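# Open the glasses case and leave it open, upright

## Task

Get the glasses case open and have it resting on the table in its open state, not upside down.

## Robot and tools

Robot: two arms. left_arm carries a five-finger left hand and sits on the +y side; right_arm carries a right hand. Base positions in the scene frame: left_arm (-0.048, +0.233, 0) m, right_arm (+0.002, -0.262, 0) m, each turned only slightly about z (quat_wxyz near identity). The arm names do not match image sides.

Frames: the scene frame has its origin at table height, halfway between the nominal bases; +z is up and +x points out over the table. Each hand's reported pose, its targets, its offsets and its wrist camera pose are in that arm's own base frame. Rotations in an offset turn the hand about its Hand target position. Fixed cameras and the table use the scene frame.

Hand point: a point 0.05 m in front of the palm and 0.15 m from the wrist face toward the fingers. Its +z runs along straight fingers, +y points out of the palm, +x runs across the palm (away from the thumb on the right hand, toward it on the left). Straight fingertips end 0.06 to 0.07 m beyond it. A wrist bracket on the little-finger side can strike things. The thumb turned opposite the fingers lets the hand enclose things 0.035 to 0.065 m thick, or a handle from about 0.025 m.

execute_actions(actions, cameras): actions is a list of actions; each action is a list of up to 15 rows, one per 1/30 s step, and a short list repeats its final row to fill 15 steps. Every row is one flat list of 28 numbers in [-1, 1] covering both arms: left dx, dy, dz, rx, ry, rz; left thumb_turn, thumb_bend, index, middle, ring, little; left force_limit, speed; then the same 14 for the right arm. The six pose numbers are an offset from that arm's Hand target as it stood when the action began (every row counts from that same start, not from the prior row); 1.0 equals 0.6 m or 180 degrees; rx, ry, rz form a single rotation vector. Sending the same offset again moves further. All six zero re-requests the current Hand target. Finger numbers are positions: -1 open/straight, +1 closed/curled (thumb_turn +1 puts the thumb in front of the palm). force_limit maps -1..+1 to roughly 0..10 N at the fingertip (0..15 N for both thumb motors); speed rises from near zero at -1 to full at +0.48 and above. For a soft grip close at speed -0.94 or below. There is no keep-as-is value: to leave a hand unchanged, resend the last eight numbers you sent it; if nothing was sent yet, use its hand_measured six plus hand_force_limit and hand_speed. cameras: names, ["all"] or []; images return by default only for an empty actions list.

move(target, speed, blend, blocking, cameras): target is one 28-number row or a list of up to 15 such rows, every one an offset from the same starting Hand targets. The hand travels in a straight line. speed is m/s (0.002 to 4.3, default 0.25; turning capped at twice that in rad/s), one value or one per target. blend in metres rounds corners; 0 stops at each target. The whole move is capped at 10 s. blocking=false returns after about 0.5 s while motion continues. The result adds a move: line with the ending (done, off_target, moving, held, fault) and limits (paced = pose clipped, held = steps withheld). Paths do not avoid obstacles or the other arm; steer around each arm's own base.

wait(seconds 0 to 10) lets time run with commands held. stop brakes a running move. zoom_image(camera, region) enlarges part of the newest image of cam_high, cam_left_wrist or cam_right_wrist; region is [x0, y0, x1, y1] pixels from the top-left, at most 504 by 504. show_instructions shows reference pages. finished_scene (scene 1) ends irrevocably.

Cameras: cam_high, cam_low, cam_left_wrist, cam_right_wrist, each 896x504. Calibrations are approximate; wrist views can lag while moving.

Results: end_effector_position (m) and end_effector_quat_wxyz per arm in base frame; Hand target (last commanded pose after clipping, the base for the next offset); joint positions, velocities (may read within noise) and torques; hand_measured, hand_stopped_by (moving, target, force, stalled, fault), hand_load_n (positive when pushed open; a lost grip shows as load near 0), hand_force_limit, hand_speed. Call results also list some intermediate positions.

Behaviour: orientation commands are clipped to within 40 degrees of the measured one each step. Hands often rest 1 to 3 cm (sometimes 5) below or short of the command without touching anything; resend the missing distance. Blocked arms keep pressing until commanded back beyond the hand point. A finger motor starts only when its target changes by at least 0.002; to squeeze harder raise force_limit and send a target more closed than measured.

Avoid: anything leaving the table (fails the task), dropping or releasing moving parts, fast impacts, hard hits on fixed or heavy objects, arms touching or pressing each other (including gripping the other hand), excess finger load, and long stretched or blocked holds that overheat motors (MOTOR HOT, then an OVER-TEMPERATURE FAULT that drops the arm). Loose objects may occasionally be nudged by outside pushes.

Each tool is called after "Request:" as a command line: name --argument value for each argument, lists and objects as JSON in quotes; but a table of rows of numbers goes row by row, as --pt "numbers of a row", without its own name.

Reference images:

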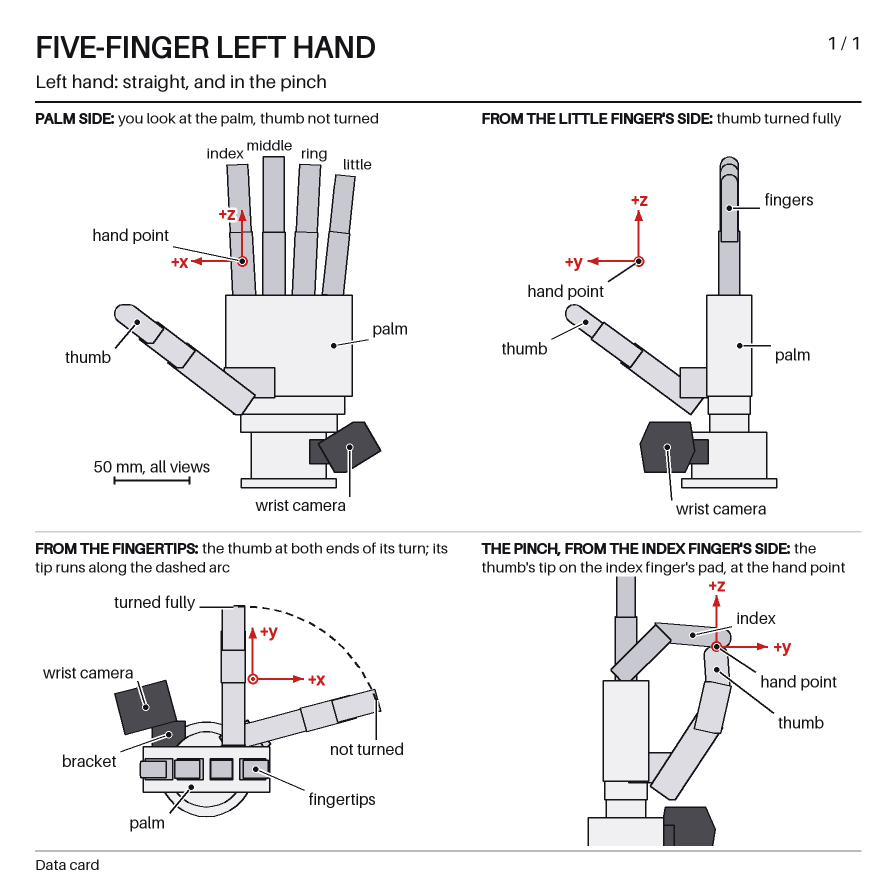

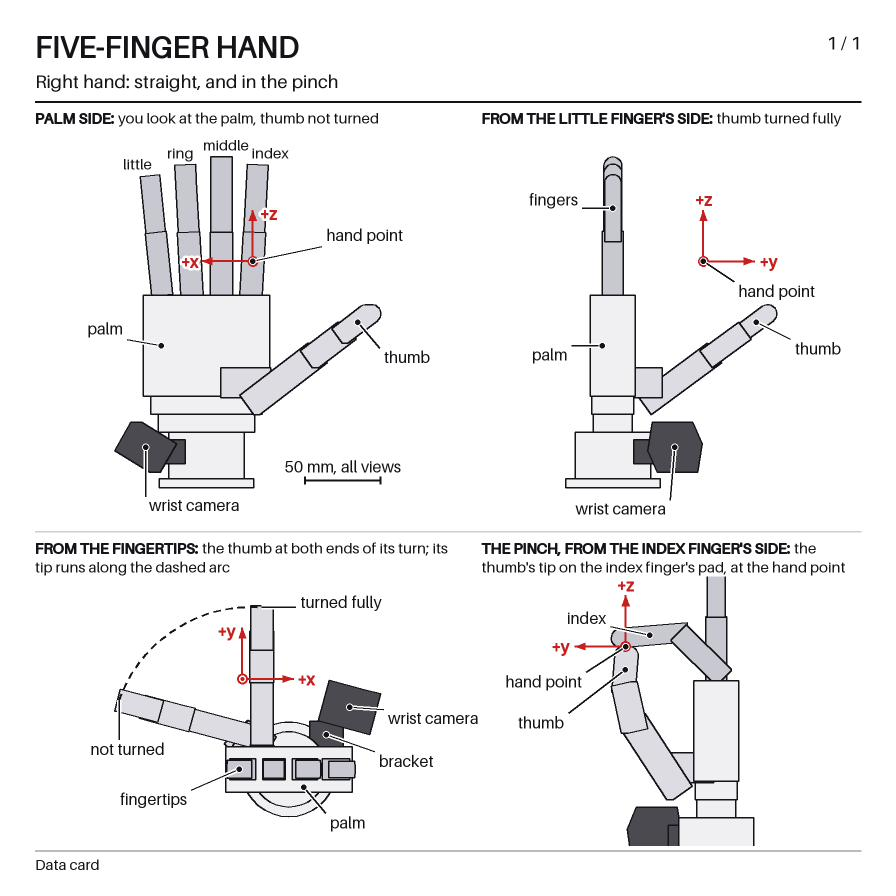

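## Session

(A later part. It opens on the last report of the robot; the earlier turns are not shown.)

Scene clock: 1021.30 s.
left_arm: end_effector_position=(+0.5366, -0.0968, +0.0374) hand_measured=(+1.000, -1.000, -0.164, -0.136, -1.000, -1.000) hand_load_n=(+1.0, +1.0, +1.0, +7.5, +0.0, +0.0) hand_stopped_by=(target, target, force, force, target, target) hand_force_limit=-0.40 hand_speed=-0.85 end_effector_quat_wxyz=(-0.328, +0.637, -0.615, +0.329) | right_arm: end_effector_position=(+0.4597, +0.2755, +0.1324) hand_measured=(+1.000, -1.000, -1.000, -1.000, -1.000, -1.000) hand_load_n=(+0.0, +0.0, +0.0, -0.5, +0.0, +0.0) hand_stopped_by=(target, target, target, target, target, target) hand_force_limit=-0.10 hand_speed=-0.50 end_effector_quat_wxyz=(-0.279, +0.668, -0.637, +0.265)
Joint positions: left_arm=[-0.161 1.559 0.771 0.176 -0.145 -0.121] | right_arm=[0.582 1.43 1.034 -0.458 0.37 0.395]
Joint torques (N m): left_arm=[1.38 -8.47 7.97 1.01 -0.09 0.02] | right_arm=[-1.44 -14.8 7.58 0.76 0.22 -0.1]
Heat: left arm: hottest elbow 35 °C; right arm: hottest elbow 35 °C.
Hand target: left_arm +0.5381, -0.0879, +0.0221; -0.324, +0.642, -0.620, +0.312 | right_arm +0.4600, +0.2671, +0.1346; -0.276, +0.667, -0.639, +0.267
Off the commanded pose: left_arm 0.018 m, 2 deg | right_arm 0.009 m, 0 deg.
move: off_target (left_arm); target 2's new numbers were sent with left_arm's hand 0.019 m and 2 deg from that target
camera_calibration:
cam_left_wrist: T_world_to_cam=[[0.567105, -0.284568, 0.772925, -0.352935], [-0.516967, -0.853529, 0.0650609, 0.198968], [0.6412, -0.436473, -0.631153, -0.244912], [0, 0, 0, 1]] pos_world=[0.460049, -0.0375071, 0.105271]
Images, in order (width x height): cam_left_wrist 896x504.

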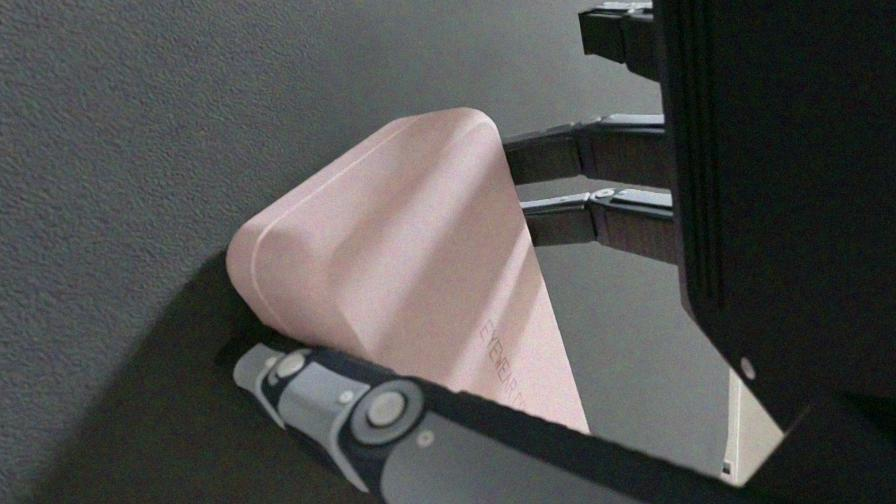

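Request:
move --pt "0 0 0.005 0 0 0 1 -1 -0.5 -0.5 -1 -1 -0.4 -0.6 0 0 0 0 0 0 1 -1 -1 -1 -1 -1 -0.1 -0.5" --pt "0 0 0.01 0 0.056 0 1 -1 -0.5 -0.5 -1 -1 -0.4 -0.6 0 0 0 0 0 0 1 -1 -1 -1 -1 -1 -0.1 -0.5" --speed 0.05 --cameras '["cam_left_wrist"]'

Scene clock: 1038.27 s.
left_arm: end_effector_position=(+0.5367, -0.0960, +0.0426) hand_measured=(+1.000, -1.000, -0.500, -0.500, -1.000, -1.000) hand_load_n=(+0.0, +0.0, +0.0, +2.0, +0.0, +0.0) hand_stopped_by=(target, target, target, target, target, target) hand_force_limit=-0.40 hand_speed=-0.60 end_effector_quat_wxyz=(-0.279, +0.657, -0.645, +0.272) | right_arm: end_effector_position=(+0.4597, +0.2755, +0.1324) hand_measured=(+1.000, -1.000, -1.000, -1.000, -1.000, -1.000) hand_load_n=(+0.0, +0.0, +0.0, +0.0, +0.0, +0.0) hand_stopped_by=(target, target, target, target, target, target) hand_force_limit=-0.10 hand_speed=-0.50 end_effector_quat_wxyz=(-0.279, +0.668, -0.637, +0.265)
Joint positions: left_arm=[-0.152 1.573 0.906 -0.11 -0.125 -0.118] | right_arm=[0.582 1.43 1.034 -0.458 0.37 0.395]
Joint torques (N m): left_arm=[1.49 -9.17 9.1 0.09 0.05 -0.11] | right_arm=[-1.55 -15.27 7.41 0.76 0.28 -0.03]
Heat: left arm: hottest elbow 35 °C; right arm: hottest elbow 35 °C.
Hand target: left_arm +0.5382, -0.0880, +0.0282; -0.269, +0.667, -0.646, +0.255 | right_arm +0.4600, +0.2671, +0.1346; -0.276, +0.667, -0.639, +0.267
Off the commanded pose: left_arm 0.017 m, 3 deg | right_arm 0.009 m, 0 deg.
move: off_target (left_arm)
camera_calibration:
cam_left_wrist: T_world_to_cam=[[0.68379, -0.301055, 0.664679, -0.416437], [-0.507865, -0.850427, 0.137281, 0.191802], [0.523932, -0.431439, -0.734409, -0.173466], [0, 0, 0, 1]] pos_world=[0.473049, -0.0370963, 0.123071]
Images, in order (width x height): cam_left_wrist 896x504.

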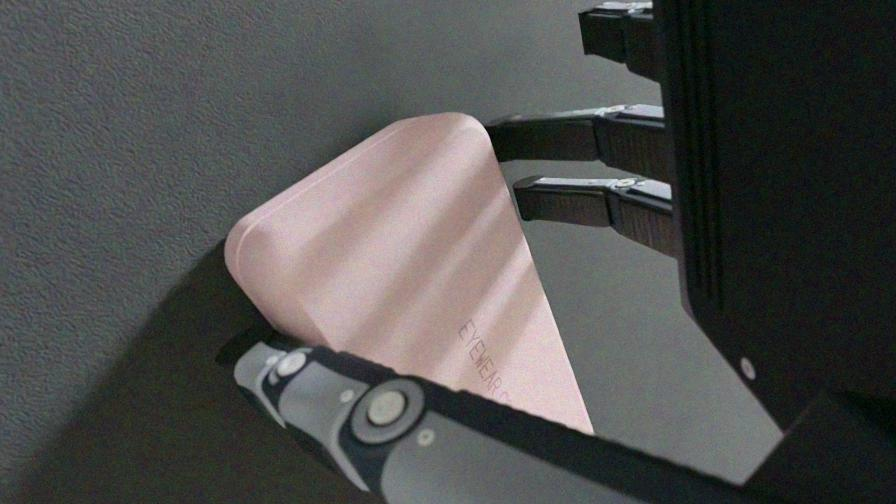

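Request:
move --pt "-0.006 0 -0.024 0 0 0 1 -1 -0.5 -0.5 -1 -1 -0.4 -0.6 0 0 0 0 0 0 1 -1 -1 -1 -1 -1 -0.1 -0.5" --speed 0.05 --cameras '[]'

Scene clock: 1042.40 s.
left_arm: end_effector_position=(+0.5377, -0.0961, +0.0424) hand_measured=(+1.000, -1.000, -0.500, -0.500, -1.000, -1.000) hand_load_n=(+0.0, +0.0, +0.0, -3.5, +0.0, +0.0) hand_stopped_by=(target, target, target, target, target, target) hand_force_limit=-0.40 hand_speed=-0.60 end_effector_quat_wxyz=(-0.280, +0.657, -0.644, +0.274) | right_arm: end_effector_position=(+0.4597, +0.2755, +0.1324) hand_measured=(+1.000, -1.000, -1.000, -1.000, -1.000, -1.000) hand_load_n=(-0.5, +0.0, +0.0, +0.0, +0.0, +0.0) hand_stopped_by=(target, target, target, target, target, target) hand_force_limit=-0.10 hand_speed=-0.50 end_effector_quat_wxyz=(-0.279, +0.668, -0.637, +0.265)
Joint positions: left_arm=[-0.152 1.575 0.906 -0.105 -0.125 -0.118] | right_arm=[0.582 1.43 1.034 -0.458 0.37 0.395]
Joint torques (N m): left_arm=[1.38 -8.12 7.2 1.68 0 -0.11] | right_arm=[-1.26 -15.15 7.39 0.75 0.22 -0.08]
Heat: left arm: hottest elbow 35 °C; right arm: hottest elbow 35 °C.
Hand target: left_arm +0.5346, -0.0880, +0.0137; -0.269, +0.667, -0.646, +0.255 | right_arm +0.4600, +0.2671, +0.1346; -0.276, +0.667, -0.639, +0.267
Off the commanded pose: left_arm 0.030 m, 3 deg | right_arm 0.009 m, 0 deg.
move: off_target (left_arm)
No camera images: "cameras" was empty.

Request:
zoom_image --camera "cam_left_wrist" --region '[180, 250, 380, 430]'

Request:
execute_actions --actions '[]' --cameras '["cam_low","cam_high"]'

Request:
zoom_image --camera "cam_low" --region '[370, 190, 490, 265]'

Scaled by 2.520.
This view is cut from an older image: the scene may have changed since it was taken.

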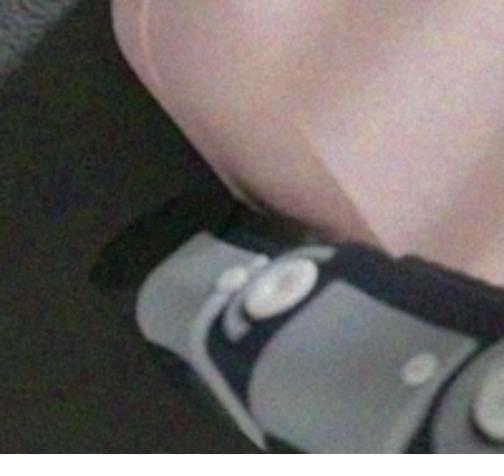

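Scene clock: 1048.13 s.
left_arm: end_effector_position=(+0.5377, -0.0961, +0.0424) hand_measured=(+1.000, -1.000, -0.500, -0.500, -1.000, -1.000) hand_load_n=(+0.0, +0.0, +0.0, -4.0, +0.0, +0.0) hand_stopped_by=(target, target, target, target, target, target) hand_force_limit=-0.40 hand_speed=-0.60 end_effector_quat_wxyz=(-0.280, +0.657, -0.644, +0.274) | right_arm: end_effector_position=(+0.4597, +0.2755, +0.1324) hand_measured=(+1.000, -1.000, -1.000, -1.000, -1.000, -1.000) hand_load_n=(+0.0, +0.0, +0.0, +0.0, +0.0, +0.0) hand_stopped_by=(target, target, target, target, target, target) hand_force_limit=-0.10 hand_speed=-0.50 end_effector_quat_wxyz=(-0.279, +0.668, -0.637, +0.265)
Joint positions: left_arm=[-0.152 1.575 0.906 -0.105 -0.125 -0.118] | right_arm=[0.582 1.43 1.034 -0.458 0.37 0.395]
Joint velocities: within noise
Joint torques (N m): left_arm=[1.32 -8.06 7.17 1.68 0.01 -0.12] | right_arm=[-1.26 -14.74 7.43 0.9 0.19 -0.09]
Heat: left arm: hottest elbow 35 °C; right arm: hottest elbow 34 °C.
Hand target: left_arm +0.5346, -0.0880, +0.0137; -0.269, +0.667, -0.646, +0.255 | right_arm +0.4600, +0.2671, +0.1346; -0.276, +0.667, -0.639, +0.267
Off the commanded pose: left_arm 0.030 m, 3 deg | right_arm 0.009 m, 0 deg.
Images, in order (width x height): cam_high 896x504, cam_low 896x504.

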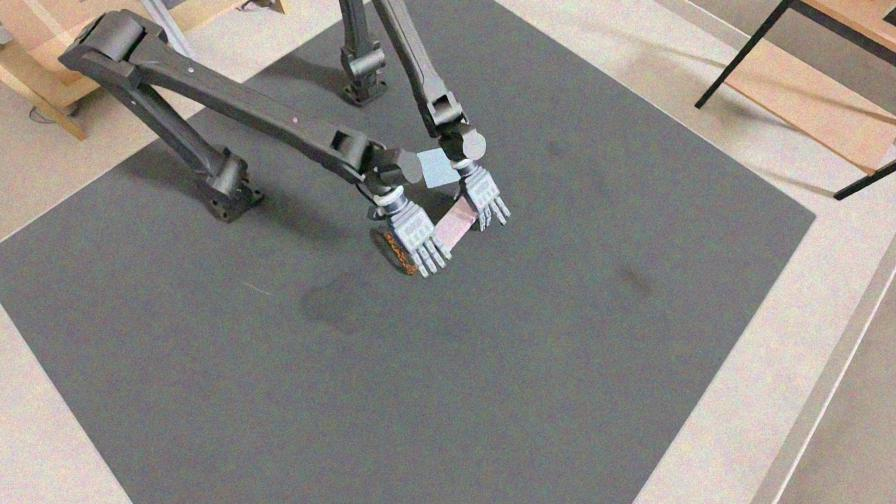

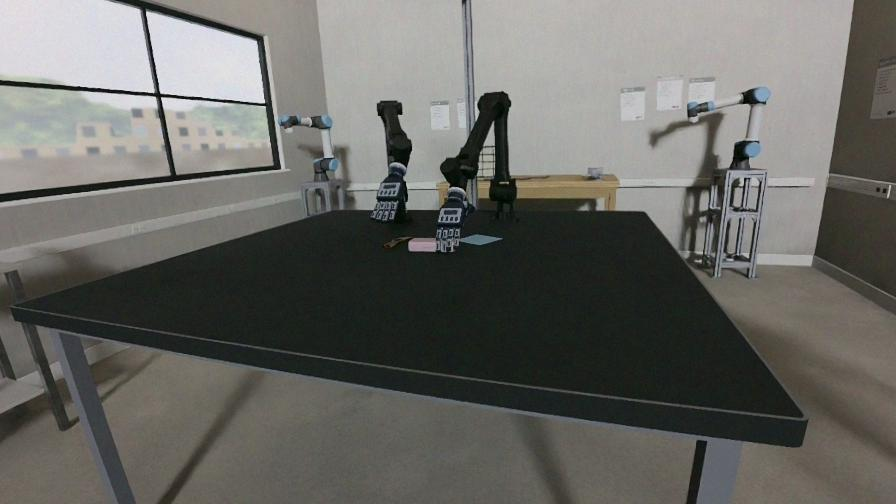

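Scaled by 4.200.

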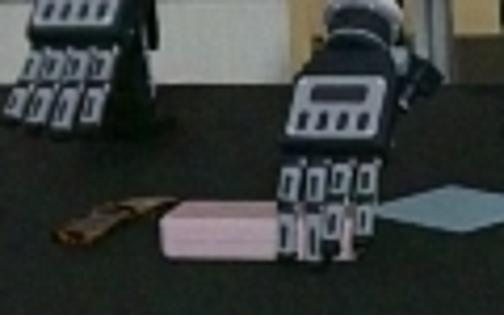

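Request:
move --pt "0.004 0 0.012 0 -0.04 0 1 -1 -0.5 -0.5 -1 -1 -0.4 -0.6 0 0 0 0 0 0 1 -1 -1 -1 -1 -1 -0.1 -0.5" --pt "0.004 0 0.012 0 -0.04 0 1 -1 0.2 0.2 -1 -1 0.4 -0.85 0 0 0 0 0 0 1 -1 -1 -1 -1 -1 -0.1 -0.5" --speed 0.05 --cameras '["cam_left_wrist"]'

Scene clock: 1070.00 s.
left_arm: end_effector_position=(+0.5444, -0.0942, +0.0399) hand_measured=(+1.000, -1.000, -0.114, -0.130, -1.000, -1.000) hand_load_n=(-1.0, +2.5, +10.5, +9.5, +0.0, +0.0) hand_stopped_by=(target, target, force, force, target, target) hand_force_limit=0.40 hand_speed=-0.85 end_effector_quat_wxyz=(-0.316, +0.644, -0.622, +0.313) | right_arm: end_effector_position=(+0.4597, +0.2755, +0.1324) hand_measured=(+1.000, -1.000, -1.000, -1.000, -1.000, -1.000) hand_load_n=(+0.0, +0.0, +0.0, +0.0, +0.0, +0.0) hand_stopped_by=(target, target, target, target, target, target) hand_force_limit=-0.10 hand_speed=-0.50 end_effector_quat_wxyz=(-0.279, +0.668, -0.637, +0.265)
Joint positions: left_arm=[-0.152 1.573 0.828 0.088 -0.139 -0.118] | right_arm=[0.582 1.43 1.034 -0.458 0.37 0.395]
Joint torques (N m): left_arm=[0.85 -9.82 6.5 1.26 -0.09 -0.04] | right_arm=[-1.79 -14.39 7.49 0.62 0.22 -0.07]
Heat: left arm: hottest elbow 35 °C; right arm: hottest elbow 34 °C.
Hand target: left_arm +0.5370, -0.0880, +0.0210; -0.309, +0.650, -0.628, +0.296 | right_arm +0.4600, +0.2671, +0.1346; -0.276, +0.667, -0.639, +0.267
Off the commanded pose: left_arm 0.021 m, 2 deg | right_arm 0.009 m, 0 deg.
move: off_target (left_arm); target 2's new numbers were sent with left_arm's hand 0.019 m and 2 deg from that target
camera_calibration:
cam_left_wrist: T_world_to_cam=[[0.601848, -0.287787, 0.744955, -0.376751], [-0.51184, -0.855042, 0.0832004, 0.201347], [0.613024, -0.431372, -0.661907, -0.230069], [0, 0, 0, 1]] pos_world=[0.470843, -0.0355089, 0.111626]
Images, in order (width x height): cam_left_wrist 896x504.

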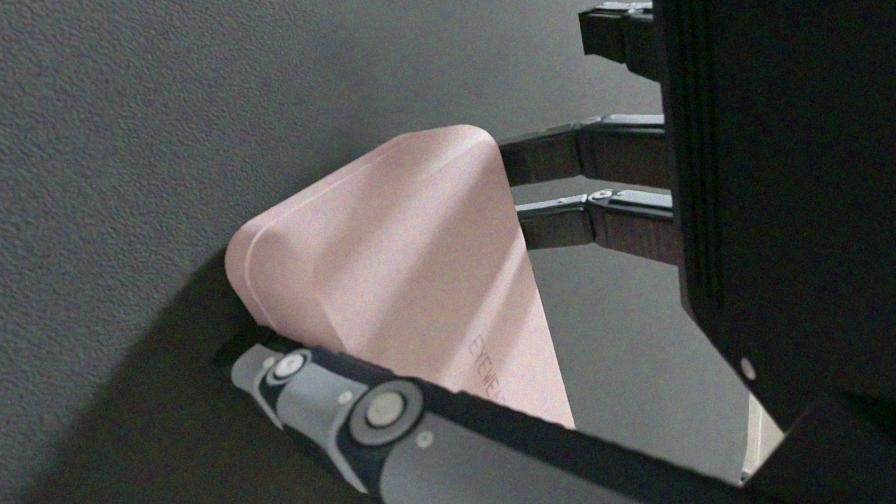

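Request:
move --pt "0 0 0 0 0 0 1 -1 0.2 0.2 -1 -1 0.4 -0.85 0.0133 0.12 -0.045 0 0.028 0 1 -1 -0.6 -0.6 -1 -1 -0.1 -0.5" --speed 0.1 --cameras '["cam_right_wrist"]'

Scene clock: 1088.20 s.
left_arm: end_effector_position=(+0.5444, -0.0942, +0.0399) hand_measured=(+1.000, -1.000, -0.114, -0.130, -1.000, -1.000) hand_load_n=(-1.0, +2.5, +10.5, +9.5, +0.0, +0.0) hand_stopped_by=(target, target, force, force, target, target) hand_force_limit=0.40 hand_speed=-0.85 end_effector_quat_wxyz=(-0.316, +0.644, -0.622, +0.313) | right_arm: end_effector_position=(+0.4594, +0.3250, +0.1027) hand_measured=(+1.000, -1.000, -0.600, -0.600, -1.000, -1.000) hand_load_n=(+0.0, +0.0, +0.0, +0.0, +0.0, +0.0) hand_stopped_by=(target, target, target, target, target, target) hand_force_limit=-0.10 hand_speed=-0.50 end_effector_quat_wxyz=(-0.242, +0.679, -0.650, +0.239)
Joint positions: left_arm=[-0.152 1.573 0.828 0.088 -0.139 -0.118] | right_arm=[0.654 1.577 1.154 -0.554 0.384 0.492]
Joint torques (N m): left_arm=[0.85 -9.82 6.52 1.28 -0.09 -0.05] | right_arm=[0.44 -12.98 10.76 0.75 0.42 0.08]
Heat: left arm: hottest elbow 35 °C; right arm: hottest elbow 34 °C.
Hand target: left_arm +0.5370, -0.0880, +0.0210; -0.309, +0.650, -0.628, +0.296 | right_arm +0.4678, +0.3390, +0.1076; -0.248, +0.678, -0.650, +0.238
Off the commanded pose: left_arm 0.021 m, 2 deg | right_arm 0.017 m, 1 deg.
move: off_target (left_arm, right_arm)
camera_calibration:
cam_right_wrist: T_world_to_cam=[[-0.73947, -0.289907, -0.607568, 0.49768], [-0.513936, 0.82604, 0.231358, -0.056333], [0.434803, 0.483334, -0.759825, -0.170452], [0, 0, 0, 1]] pos_world=[0.413181, 0.273199, 0.185893]
Images, in order (width x height): cam_right_wrist 896x504.

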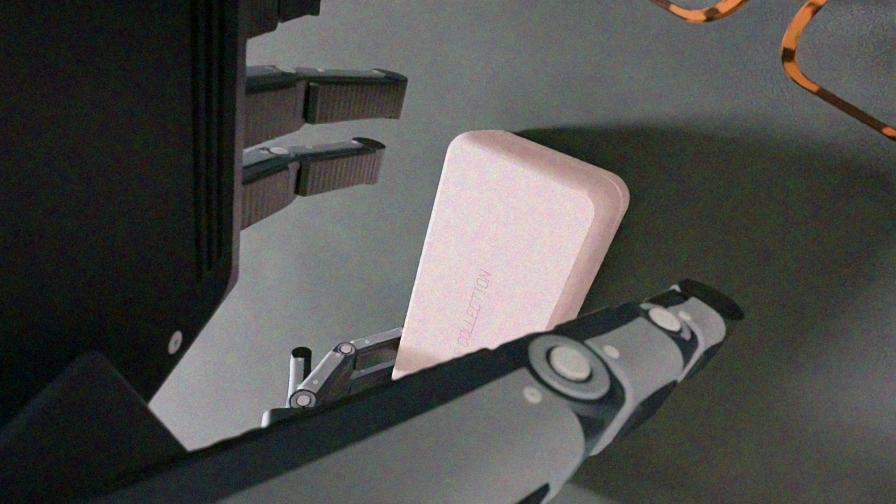

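Request:
move --pt "0 0 0 0 0 0 1 -1 0.2 0.2 -1 -1 0.4 -0.85 0.016 0.03 0 0 0 0 1 -1 -0.6 -0.6 -1 -1 -0.1 -0.5" --pt "0 0 0 0 0 0 1 -1 0.2 0.2 -1 -1 0.4 -0.85 0.02 0.03 -0.06 0 0 0 1 -1 -0.6 -0.6 -1 -1 -0.1 -0.5" --speed 0.06 --cameras '["cam_right_wrist"]'

Scene clock: 1093.27 s.
left_arm: end_effector_position=(+0.5444, -0.0942, +0.0399) hand_measured=(+1.000, -1.000, -0.114, -0.130, -1.000, -1.000) hand_load_n=(-1.0, +2.5, +11.0, +9.5, +0.0, +0.0) hand_stopped_by=(target, target, force, force, target, target) hand_force_limit=0.40 hand_speed=-0.85 end_effector_quat_wxyz=(-0.316, +0.644, -0.622, +0.313) | right_arm: end_effector_position=(+0.4820, +0.3507, +0.0860) hand_measured=(+1.000, -1.000, -0.600, -0.600, -1.000, -1.000) hand_load_n=(+0.0, +0.0, +0.5, +0.0, +0.0, +0.0) hand_stopped_by=(target, target, target, target, target, target) hand_force_limit=-0.10 hand_speed=-0.50 end_effector_quat_wxyz=(-0.253, +0.674, -0.651, +0.241)
Joint positions: left_arm=[-0.152 1.573 0.828 0.088 -0.139 -0.118] | right_arm=[0.667 1.667 1.211 -0.503 0.393 0.506]
Joint torques (N m): left_arm=[0.85 -9.82 6.52 1.28 -0.09 -0.04] | right_arm=[-0.15 -15.03 7.35 1.26 0.4 0.1]
Heat: left arm: hottest elbow 35 °C; right arm: hottest elbow 35 °C.
Hand target: left_arm +0.5370, -0.0880, +0.0210; -0.309, +0.650, -0.628, +0.296 | right_arm +0.4799, +0.3571, +0.0717; -0.248, +0.678, -0.650, +0.238
Off the commanded pose: left_arm 0.021 m, 2 deg | right_arm 0.016 m, 1 deg.
move: off_target (left_arm, right_arm)
camera_calibration:
cam_right_wrist: T_world_to_cam=[[-0.729086, -0.279083, -0.624937, 0.504439], [-0.515829, 0.824192, 0.233729, -0.0607208], [0.449838, 0.492769, -0.744866, -0.217185], [0, 0, 0, 1]] pos_world=[0.434156, 0.297848, 0.167661]
Images, in order (width x height): cam_right_wrist 896x504.

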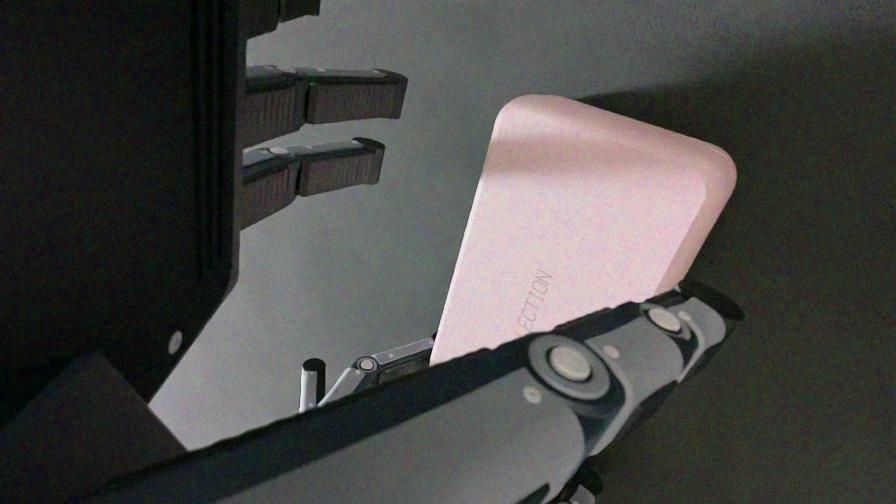

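Request:
move --pt "0 0 0 0 0 0 1 -1 0.2 0.2 -1 -1 0.4 -0.85 -0.025 -0.005 -0.01 0 0 0 1 -1 -0.6 -0.6 -1 -1 -0.1 -0.5" --pt "0 0 0 0 0 0 1 -1 0.2 0.2 -1 -1 0.4 -0.85 -0.025 -0.005 -0.045 0 0 0 1 -1 -0.6 -0.6 -1 -1 -0.1 -0.5" --speed 0.06 --cameras '["cam_right_wrist"]'

Scene clock: 1097.77 s.
left_arm: end_effector_position=(+0.5444, -0.0942, +0.0399) hand_measured=(+1.000, -1.000, -0.114, -0.130, -1.000, -1.000) hand_load_n=(-1.0, +2.5, +10.5, +9.5, -0.5, +0.0) hand_stopped_by=(target, target, force, force, target, target) hand_force_limit=0.40 hand_speed=-0.85 end_effector_quat_wxyz=(-0.316, +0.644, -0.622, +0.313) | right_arm: end_effector_position=(+0.4695, +0.3476, +0.0603) hand_measured=(+1.000, -1.000, -0.600, -0.600, -1.000, -1.000) hand_load_n=(+0.0, +0.0, +0.0, +0.0, +0.0, +0.0) hand_stopped_by=(target, target, target, target, target, target) hand_force_limit=-0.10 hand_speed=-0.50 end_effector_quat_wxyz=(-0.254, +0.674, -0.651, +0.241)
Joint positions: left_arm=[-0.152 1.573 0.828 0.088 -0.139 -0.118] | right_arm=[0.678 1.671 1.139 -0.429 0.399 0.517]
Joint torques (N m): left_arm=[0.79 -9.82 6.5 1.28 -0.09 -0.04] | right_arm=[1.26 -15.09 6.91 1.24 0.45 0.09]
Heat: left arm: hottest elbow 35 °C; right arm: hottest elbow 35 °C.
Hand target: left_arm +0.5370, -0.0880, +0.0210; -0.309, +0.650, -0.628, +0.296 | right_arm +0.4650, +0.3541, +0.0447; -0.248, +0.678, -0.650, +0.238
Off the commanded pose: left_arm 0.021 m, 2 deg | right_arm 0.018 m, 1 deg.
move: off_target (left_arm, right_arm)
camera_calibration:
cam_right_wrist: T_world_to_cam=[[-0.728225, -0.277392, -0.626691, 0.4775], [-0.515483, 0.82429, 0.234144, -0.0588151], [0.451625, 0.493558, -0.74326, -0.230402], [0, 0, 0, 1]] pos_world=[0.421465, 0.294652, 0.141768]
Images, in order (width x height): cam_right_wrist 896x504.

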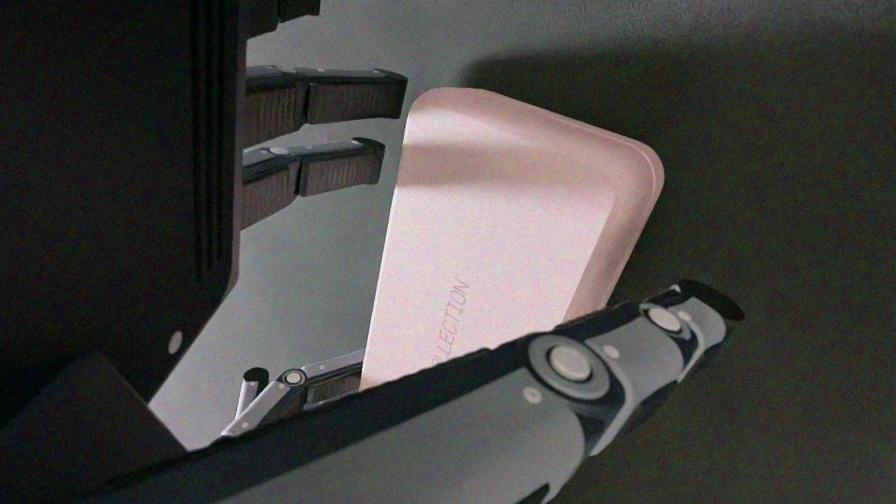

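Request:
move --pt "0 0 0 0 0 0 1 -1 0.2 0.2 -1 -1 0.4 -0.85 0.0 0.0 -0.033 0 0 0 1 -1 -0.6 -0.6 -1 -1 -0.1 -0.5" --speed 0.06 --cameras '["cam_right_wrist"]'

Scene clock: 1101.67 s.
left_arm: end_effector_position=(+0.5444, -0.0942, +0.0399) hand_measured=(+1.000, -1.000, -0.114, -0.130, -1.000, -1.000) hand_load_n=(-1.0, +2.5, +10.5, +9.5, +0.0, +0.0) hand_stopped_by=(target, target, force, force, target, target) hand_force_limit=0.40 hand_speed=-0.85 end_effector_quat_wxyz=(-0.316, +0.644, -0.622, +0.313) | right_arm: end_effector_position=(+0.4722, +0.3485, +0.0506) hand_measured=(+1.000, -1.000, -0.600, -0.600, -1.000, -1.000) hand_load_n=(+0.0, +0.0, +0.0, -2.0, +0.0, +0.0) hand_stopped_by=(target, target, target, target, target, target) hand_force_limit=-0.10 hand_speed=-0.50 end_effector_quat_wxyz=(-0.261, +0.670, -0.651, +0.244)
Joint positions: left_arm=[-0.152 1.573 0.828 0.088 -0.139 -0.118] | right_arm=[0.678 1.685 1.121 -0.381 0.404 0.518]
Joint torques (N m): left_arm=[0.85 -9.82 6.5 1.29 -0.09 -0.04] | right_arm=[0.56 -13.33 6.42 1.5 0.26 0.11]
Heat: left arm: hottest elbow 35 °C; right arm: hottest elbow 35 °C.
Hand target: left_arm +0.5370, -0.0880, +0.0210; -0.309, +0.650, -0.628, +0.296 | right_arm +0.4649, +0.3540, +0.0248; -0.248, +0.678, -0.650, +0.238
Off the commanded pose: left_arm 0.021 m, 2 deg | right_arm 0.027 m, 2 deg.
move: off_target (left_arm, right_arm)
camera_calibration:
cam_right_wrist: T_world_to_cam=[[-0.719447, -0.270056, -0.639896, 0.467591], [-0.516246, 0.82426, 0.232561, -0.055431], [0.464636, 0.497659, -0.732427, -0.247376], [0, 0, 0, 1]] pos_world=[0.42273, 0.295074, 0.130916]
Images, in order (width x height): cam_right_wrist 896x504.

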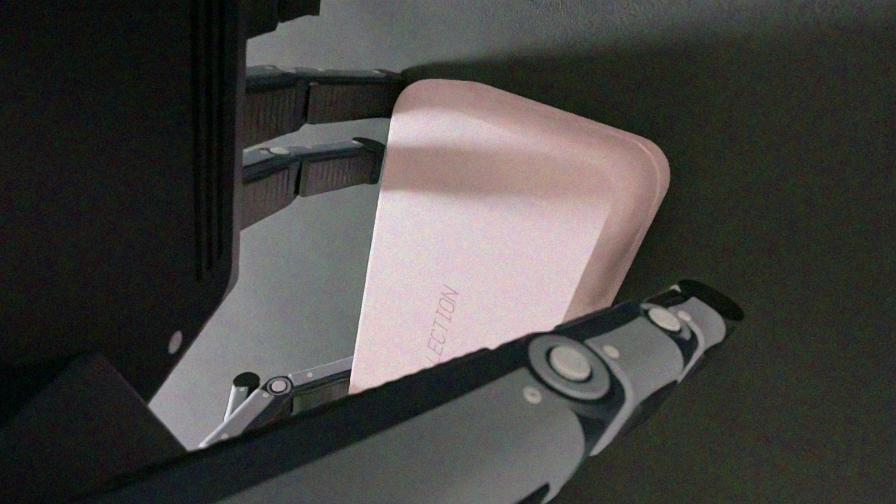

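Request:
move --pt "0 0 0 0 0 0 1 -1 0.2 0.2 -1 -1 0.4 -0.85 0.03 0.0 0.012 0 0 0 1 -1 -0.5 -0.5 -1 -1 -0.1 -0.7" --speed 0.04 --cameras '["cam_right_wrist"]'

Scene clock: 1108.80 s.
left_arm: end_effector_position=(+0.5444, -0.0942, +0.0399) hand_measured=(+1.000, -1.000, -0.114, -0.130, -1.000, -1.000) hand_load_n=(-1.0, +2.5, +11.0, +9.5, +0.0, +0.0) hand_stopped_by=(target, target, force, force, target, target) hand_force_limit=0.40 hand_speed=-0.85 end_effector_quat_wxyz=(-0.316, +0.644, -0.622, +0.313) | right_arm: end_effector_position=(+0.4748, +0.3508, +0.0515) hand_measured=(+1.000, -1.000, -0.500, -0.500, -1.000, -1.000) hand_load_n=(+0.0, +0.0, +0.0, -2.5, +0.0, +0.0) hand_stopped_by=(target, target, target, target, target, target) hand_force_limit=-0.10 hand_speed=-0.70 end_effector_quat_wxyz=(-0.263, +0.672, -0.648, +0.244)
Joint positions: left_arm=[-0.152 1.573 0.828 0.088 -0.139 -0.118] | right_arm=[0.678 1.69 1.13 -0.379 0.402 0.51]
Joint torques (N m): left_arm=[0.85 -9.82 6.5 1.28 -0.09 -0.05] | right_arm=[-1.14 -12.28 9.26 0.77 -0.21 0.02]
Heat: left arm: hottest elbow 35 °C; right arm: hottest elbow 35 °C.
Hand target: left_arm +0.5370, -0.0880, +0.0210; -0.309, +0.650, -0.628, +0.296 | right_arm +0.4829, +0.3541, +0.0319; -0.248, +0.678, -0.650, +0.238
Off the commanded pose: left_arm 0.021 m, 2 deg | right_arm 0.021 m, 2 deg.
move: off_target (left_arm, right_arm)
camera_calibration:
cam_right_wrist: T_world_to_cam=[[-0.715668, -0.275492, -0.641813, 0.470782], [-0.522724, 0.820725, 0.230587, -0.0517963], [0.463227, 0.500515, -0.731373, -0.2495], [0, 0, 0, 1]] pos_world=[0.425423, 0.297086, 0.13162]
Images, in order (width x height): cam_right_wrist 896x504.

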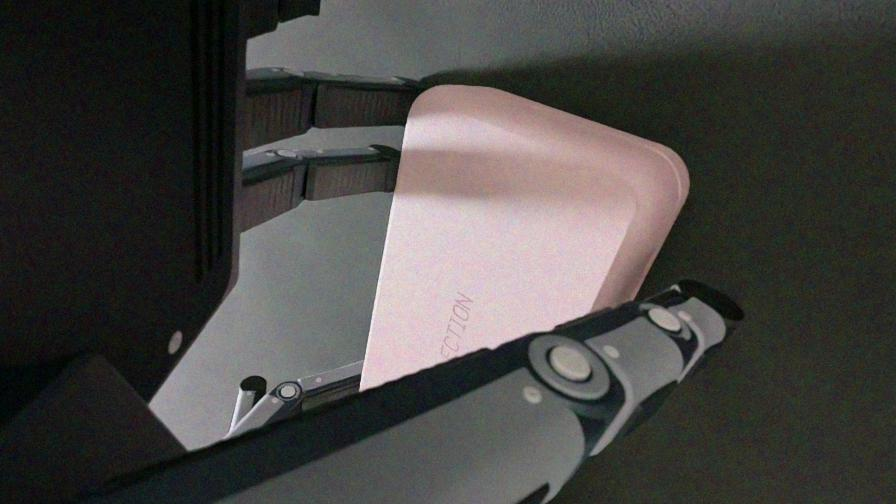

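Request:
move --pt "0 0 0 0 0 0 1 -1 0.2 0.2 -1 -1 0.4 -0.85 0.02 0.0 0.008 0 0 0 1 -1 -0.4 -0.4 -1 -1 -0.1 -0.7" --speed 0.04 --cameras '["cam_right_wrist"]'

Scene clock: 1114.13 s.
left_arm: end_effector_position=(+0.5444, -0.0942, +0.0399) hand_measured=(+1.000, -1.000, -0.114, -0.130, -1.000, -1.000) hand_load_n=(-1.0, +2.5, +10.5, +9.5, +0.0, +0.0) hand_stopped_by=(target, target, force, force, target, target) hand_force_limit=0.40 hand_speed=-0.85 end_effector_quat_wxyz=(-0.316, +0.644, -0.622, +0.313) | right_arm: end_effector_position=(+0.4831, +0.3531, +0.0530) hand_measured=(+1.000, -1.000, -0.400, -0.400, -1.000, -1.000) hand_load_n=(+0.0, +0.0, +0.0, -3.5, +0.0, +0.0) hand_stopped_by=(target, target, target, target, target, target) hand_force_limit=-0.10 hand_speed=-0.70 end_effector_quat_wxyz=(-0.260, +0.675, -0.647, +0.241)
Joint positions: left_arm=[-0.152 1.573 0.828 0.088 -0.139 -0.118] | right_arm=[0.669 1.708 1.161 -0.395 0.389 0.497]
Joint torques (N m): left_arm=[0.85 -9.7 6.5 1.28 -0.09 -0.04] | right_arm=[-1.44 -13.63 9.69 0.62 -0.07 -0.06]
Heat: left arm: hottest elbow 35 °C; right arm: hottest elbow 35 °C.
Hand target: left_arm +0.5370, -0.0880, +0.0210; -0.309, +0.650, -0.628, +0.296 | right_arm +0.4950, +0.3540, +0.0369; -0.248, +0.678, -0.650, +0.238
Off the commanded pose: left_arm 0.021 m, 2 deg | right_arm 0.020 m, 2 deg.
move: off_target (left_arm, right_arm)
camera_calibration:
cam_right_wrist: T_world_to_cam=[[-0.718585, -0.282283, -0.635572, 0.481884], [-0.527138, 0.817202, 0.233036, -0.0465527], [0.453608, 0.502491, -0.736032, -0.249202], [0, 0, 0, 1]] pos_world=[0.434775, 0.299293, 0.1337]
Images, in order (width x height): cam_right_wrist 896x504.

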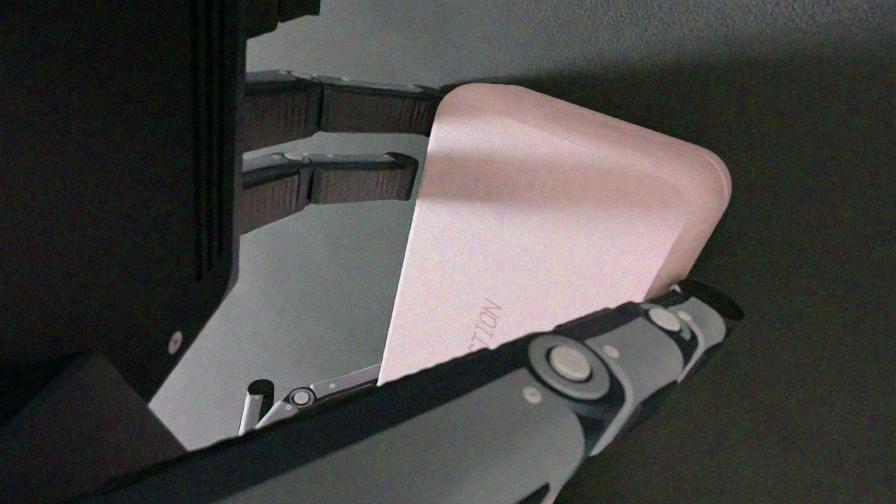

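Request:
move --pt "0 0 0 0 0 0 1 -1 0.2 0.2 -1 -1 0.4 -0.85 0.0 0.0 0.013 0 0 0 1 -1 0.2 0.2 -1 -1 0.0 -0.8" --speed 0.04 --cameras '["cam_right_wrist","cam_left_wrist"]'

Scene clock: 1120.07 s.
left_arm: end_effector_position=(+0.5444, -0.0941, +0.0399) hand_measured=(+1.000, -1.000, -0.114, -0.130, -1.000, -1.000) hand_load_n=(-1.0, +2.5, +10.0, +9.5, -0.5, +0.0) hand_stopped_by=(target, target, force, force, target, target) hand_force_limit=0.40 hand_speed=-0.85 end_effector_quat_wxyz=(-0.316, +0.645, -0.622, +0.313) | right_arm: end_effector_position=(+0.4838, +0.3541, +0.0513) hand_measured=(+1.000, -1.000, -0.126, -0.166, -1.000, -1.000) hand_load_n=(+3.0, +3.5, +6.5, +9.0, +0.0, +0.0) hand_stopped_by=(target, target, force, force, target, target) hand_force_limit=0.00 hand_speed=-0.80 end_effector_quat_wxyz=(-0.256, +0.678, -0.647, +0.238)
Joint positions: left_arm=[-0.152 1.573 0.828 0.088 -0.14 -0.119] | right_arm=[0.667 1.716 1.172 -0.406 0.383 0.496]
Joint torques (N m): left_arm=[0.79 -9.76 6.5 1.26 -0.06 -0.04] | right_arm=[-1.03 -15.33 9.54 0.47 0.26 -0.01]
Heat: left arm: hottest elbow 35 °C; right arm: hottest elbow 36 °C.
Hand target: left_arm +0.5370, -0.0879, +0.0210; -0.309, +0.650, -0.628, +0.296 | right_arm +0.4949, +0.3542, +0.0447; -0.248, +0.678, -0.650, +0.238
Off the commanded pose: left_arm 0.021 m, 2 deg | right_arm 0.013 m, 1 deg.
move: off_target (left_arm, right_arm)
camera_calibration:
cam_left_wrist: T_world_to_cam=[[0.602087, -0.287087, 0.745031, -0.376819], [-0.510945, -0.855574, 0.0832301, 0.200988], [0.613535, -0.430782, -0.661816, -0.230257], [0, 0, 0, 1]] pos_world=[0.470842, -0.0354102, 0.111626]
cam_right_wrist: T_world_to_cam=[[-0.724237, -0.285937, -0.627471, 0.485202], [-0.527068, 0.81629, 0.236369, -0.0463778], [0.444611, 0.501908, -0.741896, -0.246447], [0, 0, 0, 1]] pos_world=[0.43653, 0.300288, 0.132575]
Images, in order (width x height): cam_left_wrist 896x504, cam_right_wrist 896x504.

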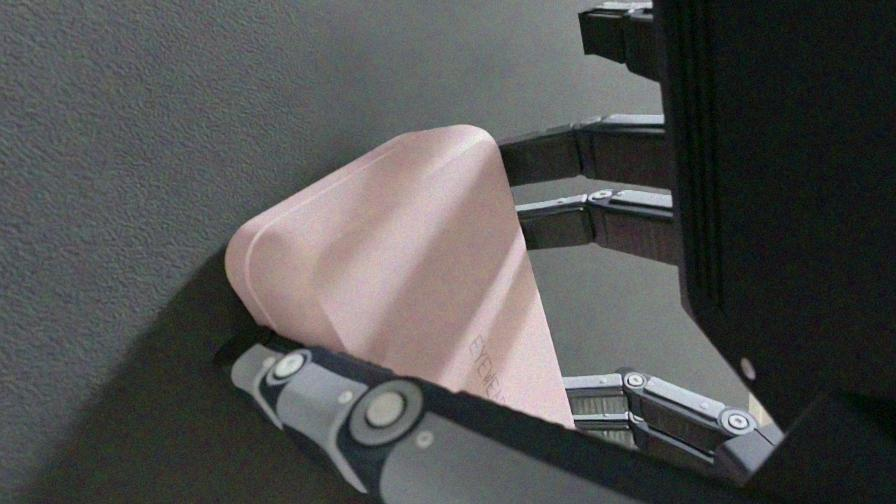

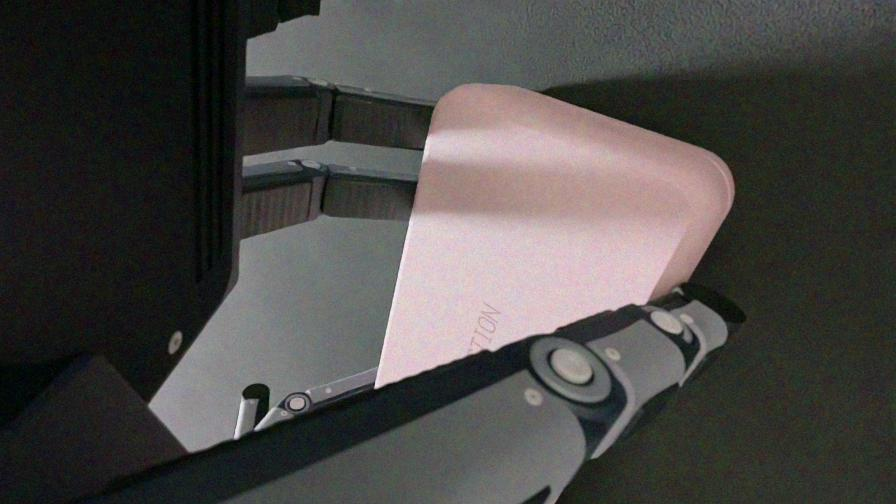

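Request:
move --pt "0 0 0 0 0 0 1 -1 0.2 0.2 -1 -1 0.4 -0.85 0.0 0.0 0.025 0 0.083 0 1 -1 0.2 0.2 -1 -1 0.0 -0.8" --speed 0.08 --cameras '["cam_right_wrist","cam_left_wrist"]'

Scene clock: 1130.20 s.
left_arm: end_effector_position=(+0.5441, -0.0941, +0.0397) hand_measured=(+1.000, -1.000, -0.114, -0.130, -1.000, -1.000) hand_load_n=(-7.0, +2.5, +8.5, +10.0, +0.0, +0.0) hand_stopped_by=(target, target, force, force, target, target) hand_force_limit=0.40 hand_speed=-0.85 end_effector_quat_wxyz=(-0.317, +0.641, -0.626, +0.312) | right_arm: end_effector_position=(+0.4878, +0.3522, +0.0624) hand_measured=(+1.000, -1.000, -0.126, -0.166, -1.000, -1.000) hand_load_n=(+0.0, +0.0, +0.0, +4.0, +0.0, +0.0) hand_stopped_by=(target, target, force, force, target, target) hand_force_limit=0.00 hand_speed=-0.80 end_effector_quat_wxyz=(-0.168, +0.705, -0.671, +0.153)
Joint positions: left_arm=[-0.152 1.573 0.828 0.088 -0.137 -0.109] | right_arm=[0.608 1.81 1.402 -0.762 0.228 0.512]
Joint torques (N m): left_arm=[0.85 -9.76 6.52 1.28 -0.2 -0.12] | right_arm=[-1.61 -17.55 9.99 -0.12 -0.09 0.13]
Heat: left arm: hottest elbow 35 °C; right arm: hottest elbow 36 °C.
Hand target: left_arm +0.5370, -0.0880, +0.0210; -0.309, +0.650, -0.628, +0.296 | right_arm +0.4949, +0.3541, +0.0596; -0.161, +0.703, -0.677, +0.148
Off the commanded pose: left_arm 0.021 m, 2 deg | right_arm 0.008 m, 1 deg.
move: off_target (left_arm)
camera_calibration:
cam_left_wrist: T_world_to_cam=[[0.599951, -0.297008, 0.742863, -0.37609], [-0.518291, -0.851632, 0.0780867, 0.205352], [0.609454, -0.431867, -0.664874, -0.22804], [0, 0, 0, 1]] pos_world=[0.471047, -0.0352997, 0.11173]
cam_right_wrist: T_world_to_cam=[[-0.85814, -0.294921, -0.420259, 0.550053], [-0.453983, 0.818169, 0.352844, -0.0888764], [0.239782, 0.49358, -0.835993, -0.130288], [0, 0, 0, 1]] pos_world=[0.462915, 0.299246, 0.153605]
Images, in order (width x height): cam_left_wrist 896x504, cam_right_wrist 896x504.

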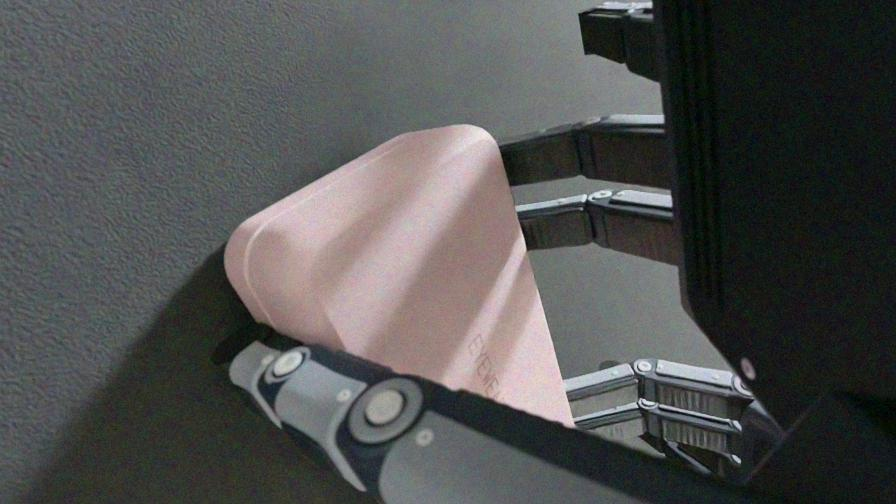

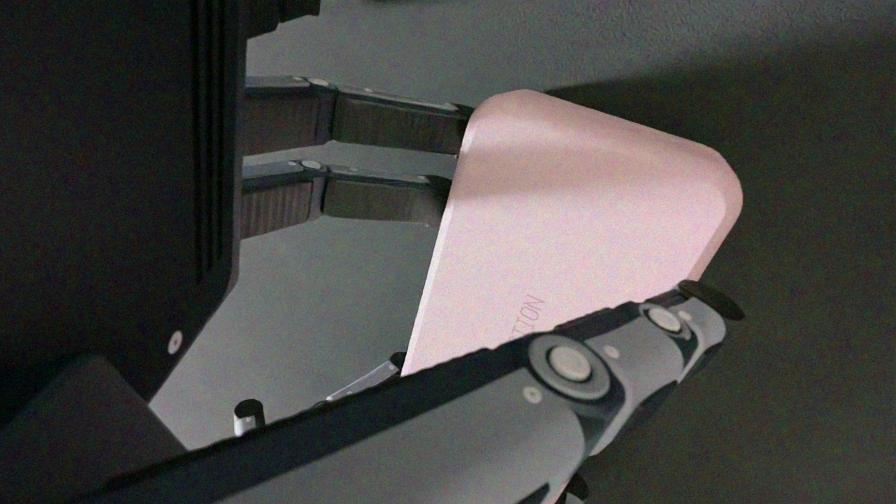

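Request:
execute_actions --actions '[]' --cameras '["cam_low","cam_high"]'

Request:
zoom_image --camera "cam_low" --region '[400, 225, 464, 261]'

Request:
zoom_image --camera "cam_high" --region '[400, 170, 520, 290]'

Scene clock: 1146.37 s.
left_arm: end_effector_position=(+0.5441, -0.0941, +0.0397) hand_measured=(+1.000, -1.000, -0.114, -0.130, -1.000, -1.000) hand_load_n=(-7.0, +2.5, +8.5, +10.0, +0.0, -0.5) hand_stopped_by=(target, target, force, force, target, target) hand_force_limit=0.40 hand_speed=-0.85 end_effector_quat_wxyz=(-0.317, +0.641, -0.626, +0.312) | right_arm: end_effector_position=(+0.4878, +0.3522, +0.0624) hand_measured=(+1.000, -1.000, -0.126, -0.166, -1.000, -1.000) hand_load_n=(+0.0, +0.0, +0.0, +4.0, +0.0, +0.0) hand_stopped_by=(target, target, force, force, target, target) hand_force_limit=0.00 hand_speed=-0.80 end_effector_quat_wxyz=(-0.168, +0.705, -0.672, +0.153)
Joint positions: left_arm=[-0.152 1.573 0.828 0.088 -0.137 -0.109] | right_arm=[0.608 1.81 1.402 -0.762 0.228 0.513]
Joint velocities: within noise
Joint torques (N m): left_arm=[0.79 -9.76 6.52 1.28 -0.2 -0.12] | right_arm=[-0.91 -18.26 10 -0.05 -0.09 0.11]
Heat: left arm: hottest elbow 35 °C; right arm: hottest elbow 37 °C.
Hand target: left_arm +0.5370, -0.0880, +0.0210; -0.309, +0.650, -0.628, +0.296 | right_arm +0.4949, +0.3541, +0.0596; -0.161, +0.703, -0.677, +0.148
Off the commanded pose: left_arm 0.021 m, 2 deg | right_arm 0.008 m, 1 deg.
Images, in order (width x height): cam_high 896x504, cam_low 896x504.

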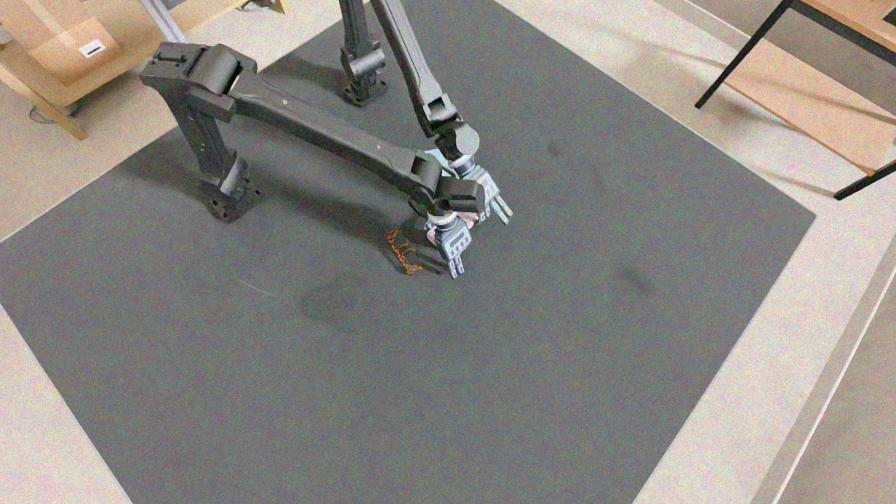

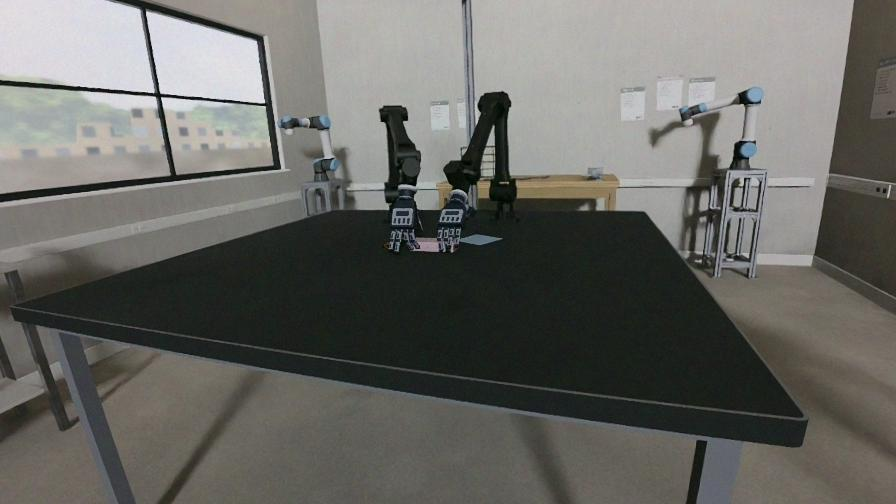

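Scaled by 7.875.

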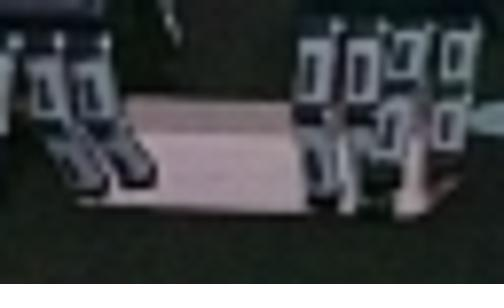

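Scaled by 4.200.

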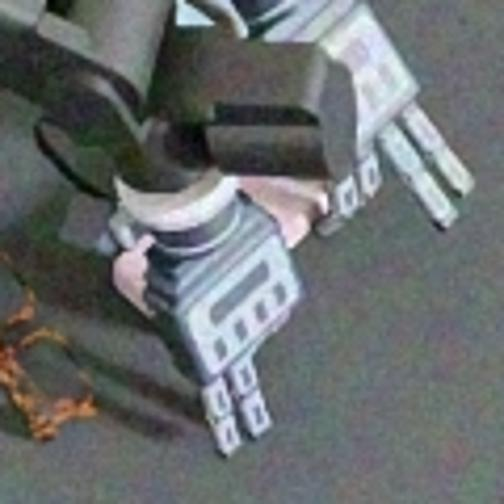

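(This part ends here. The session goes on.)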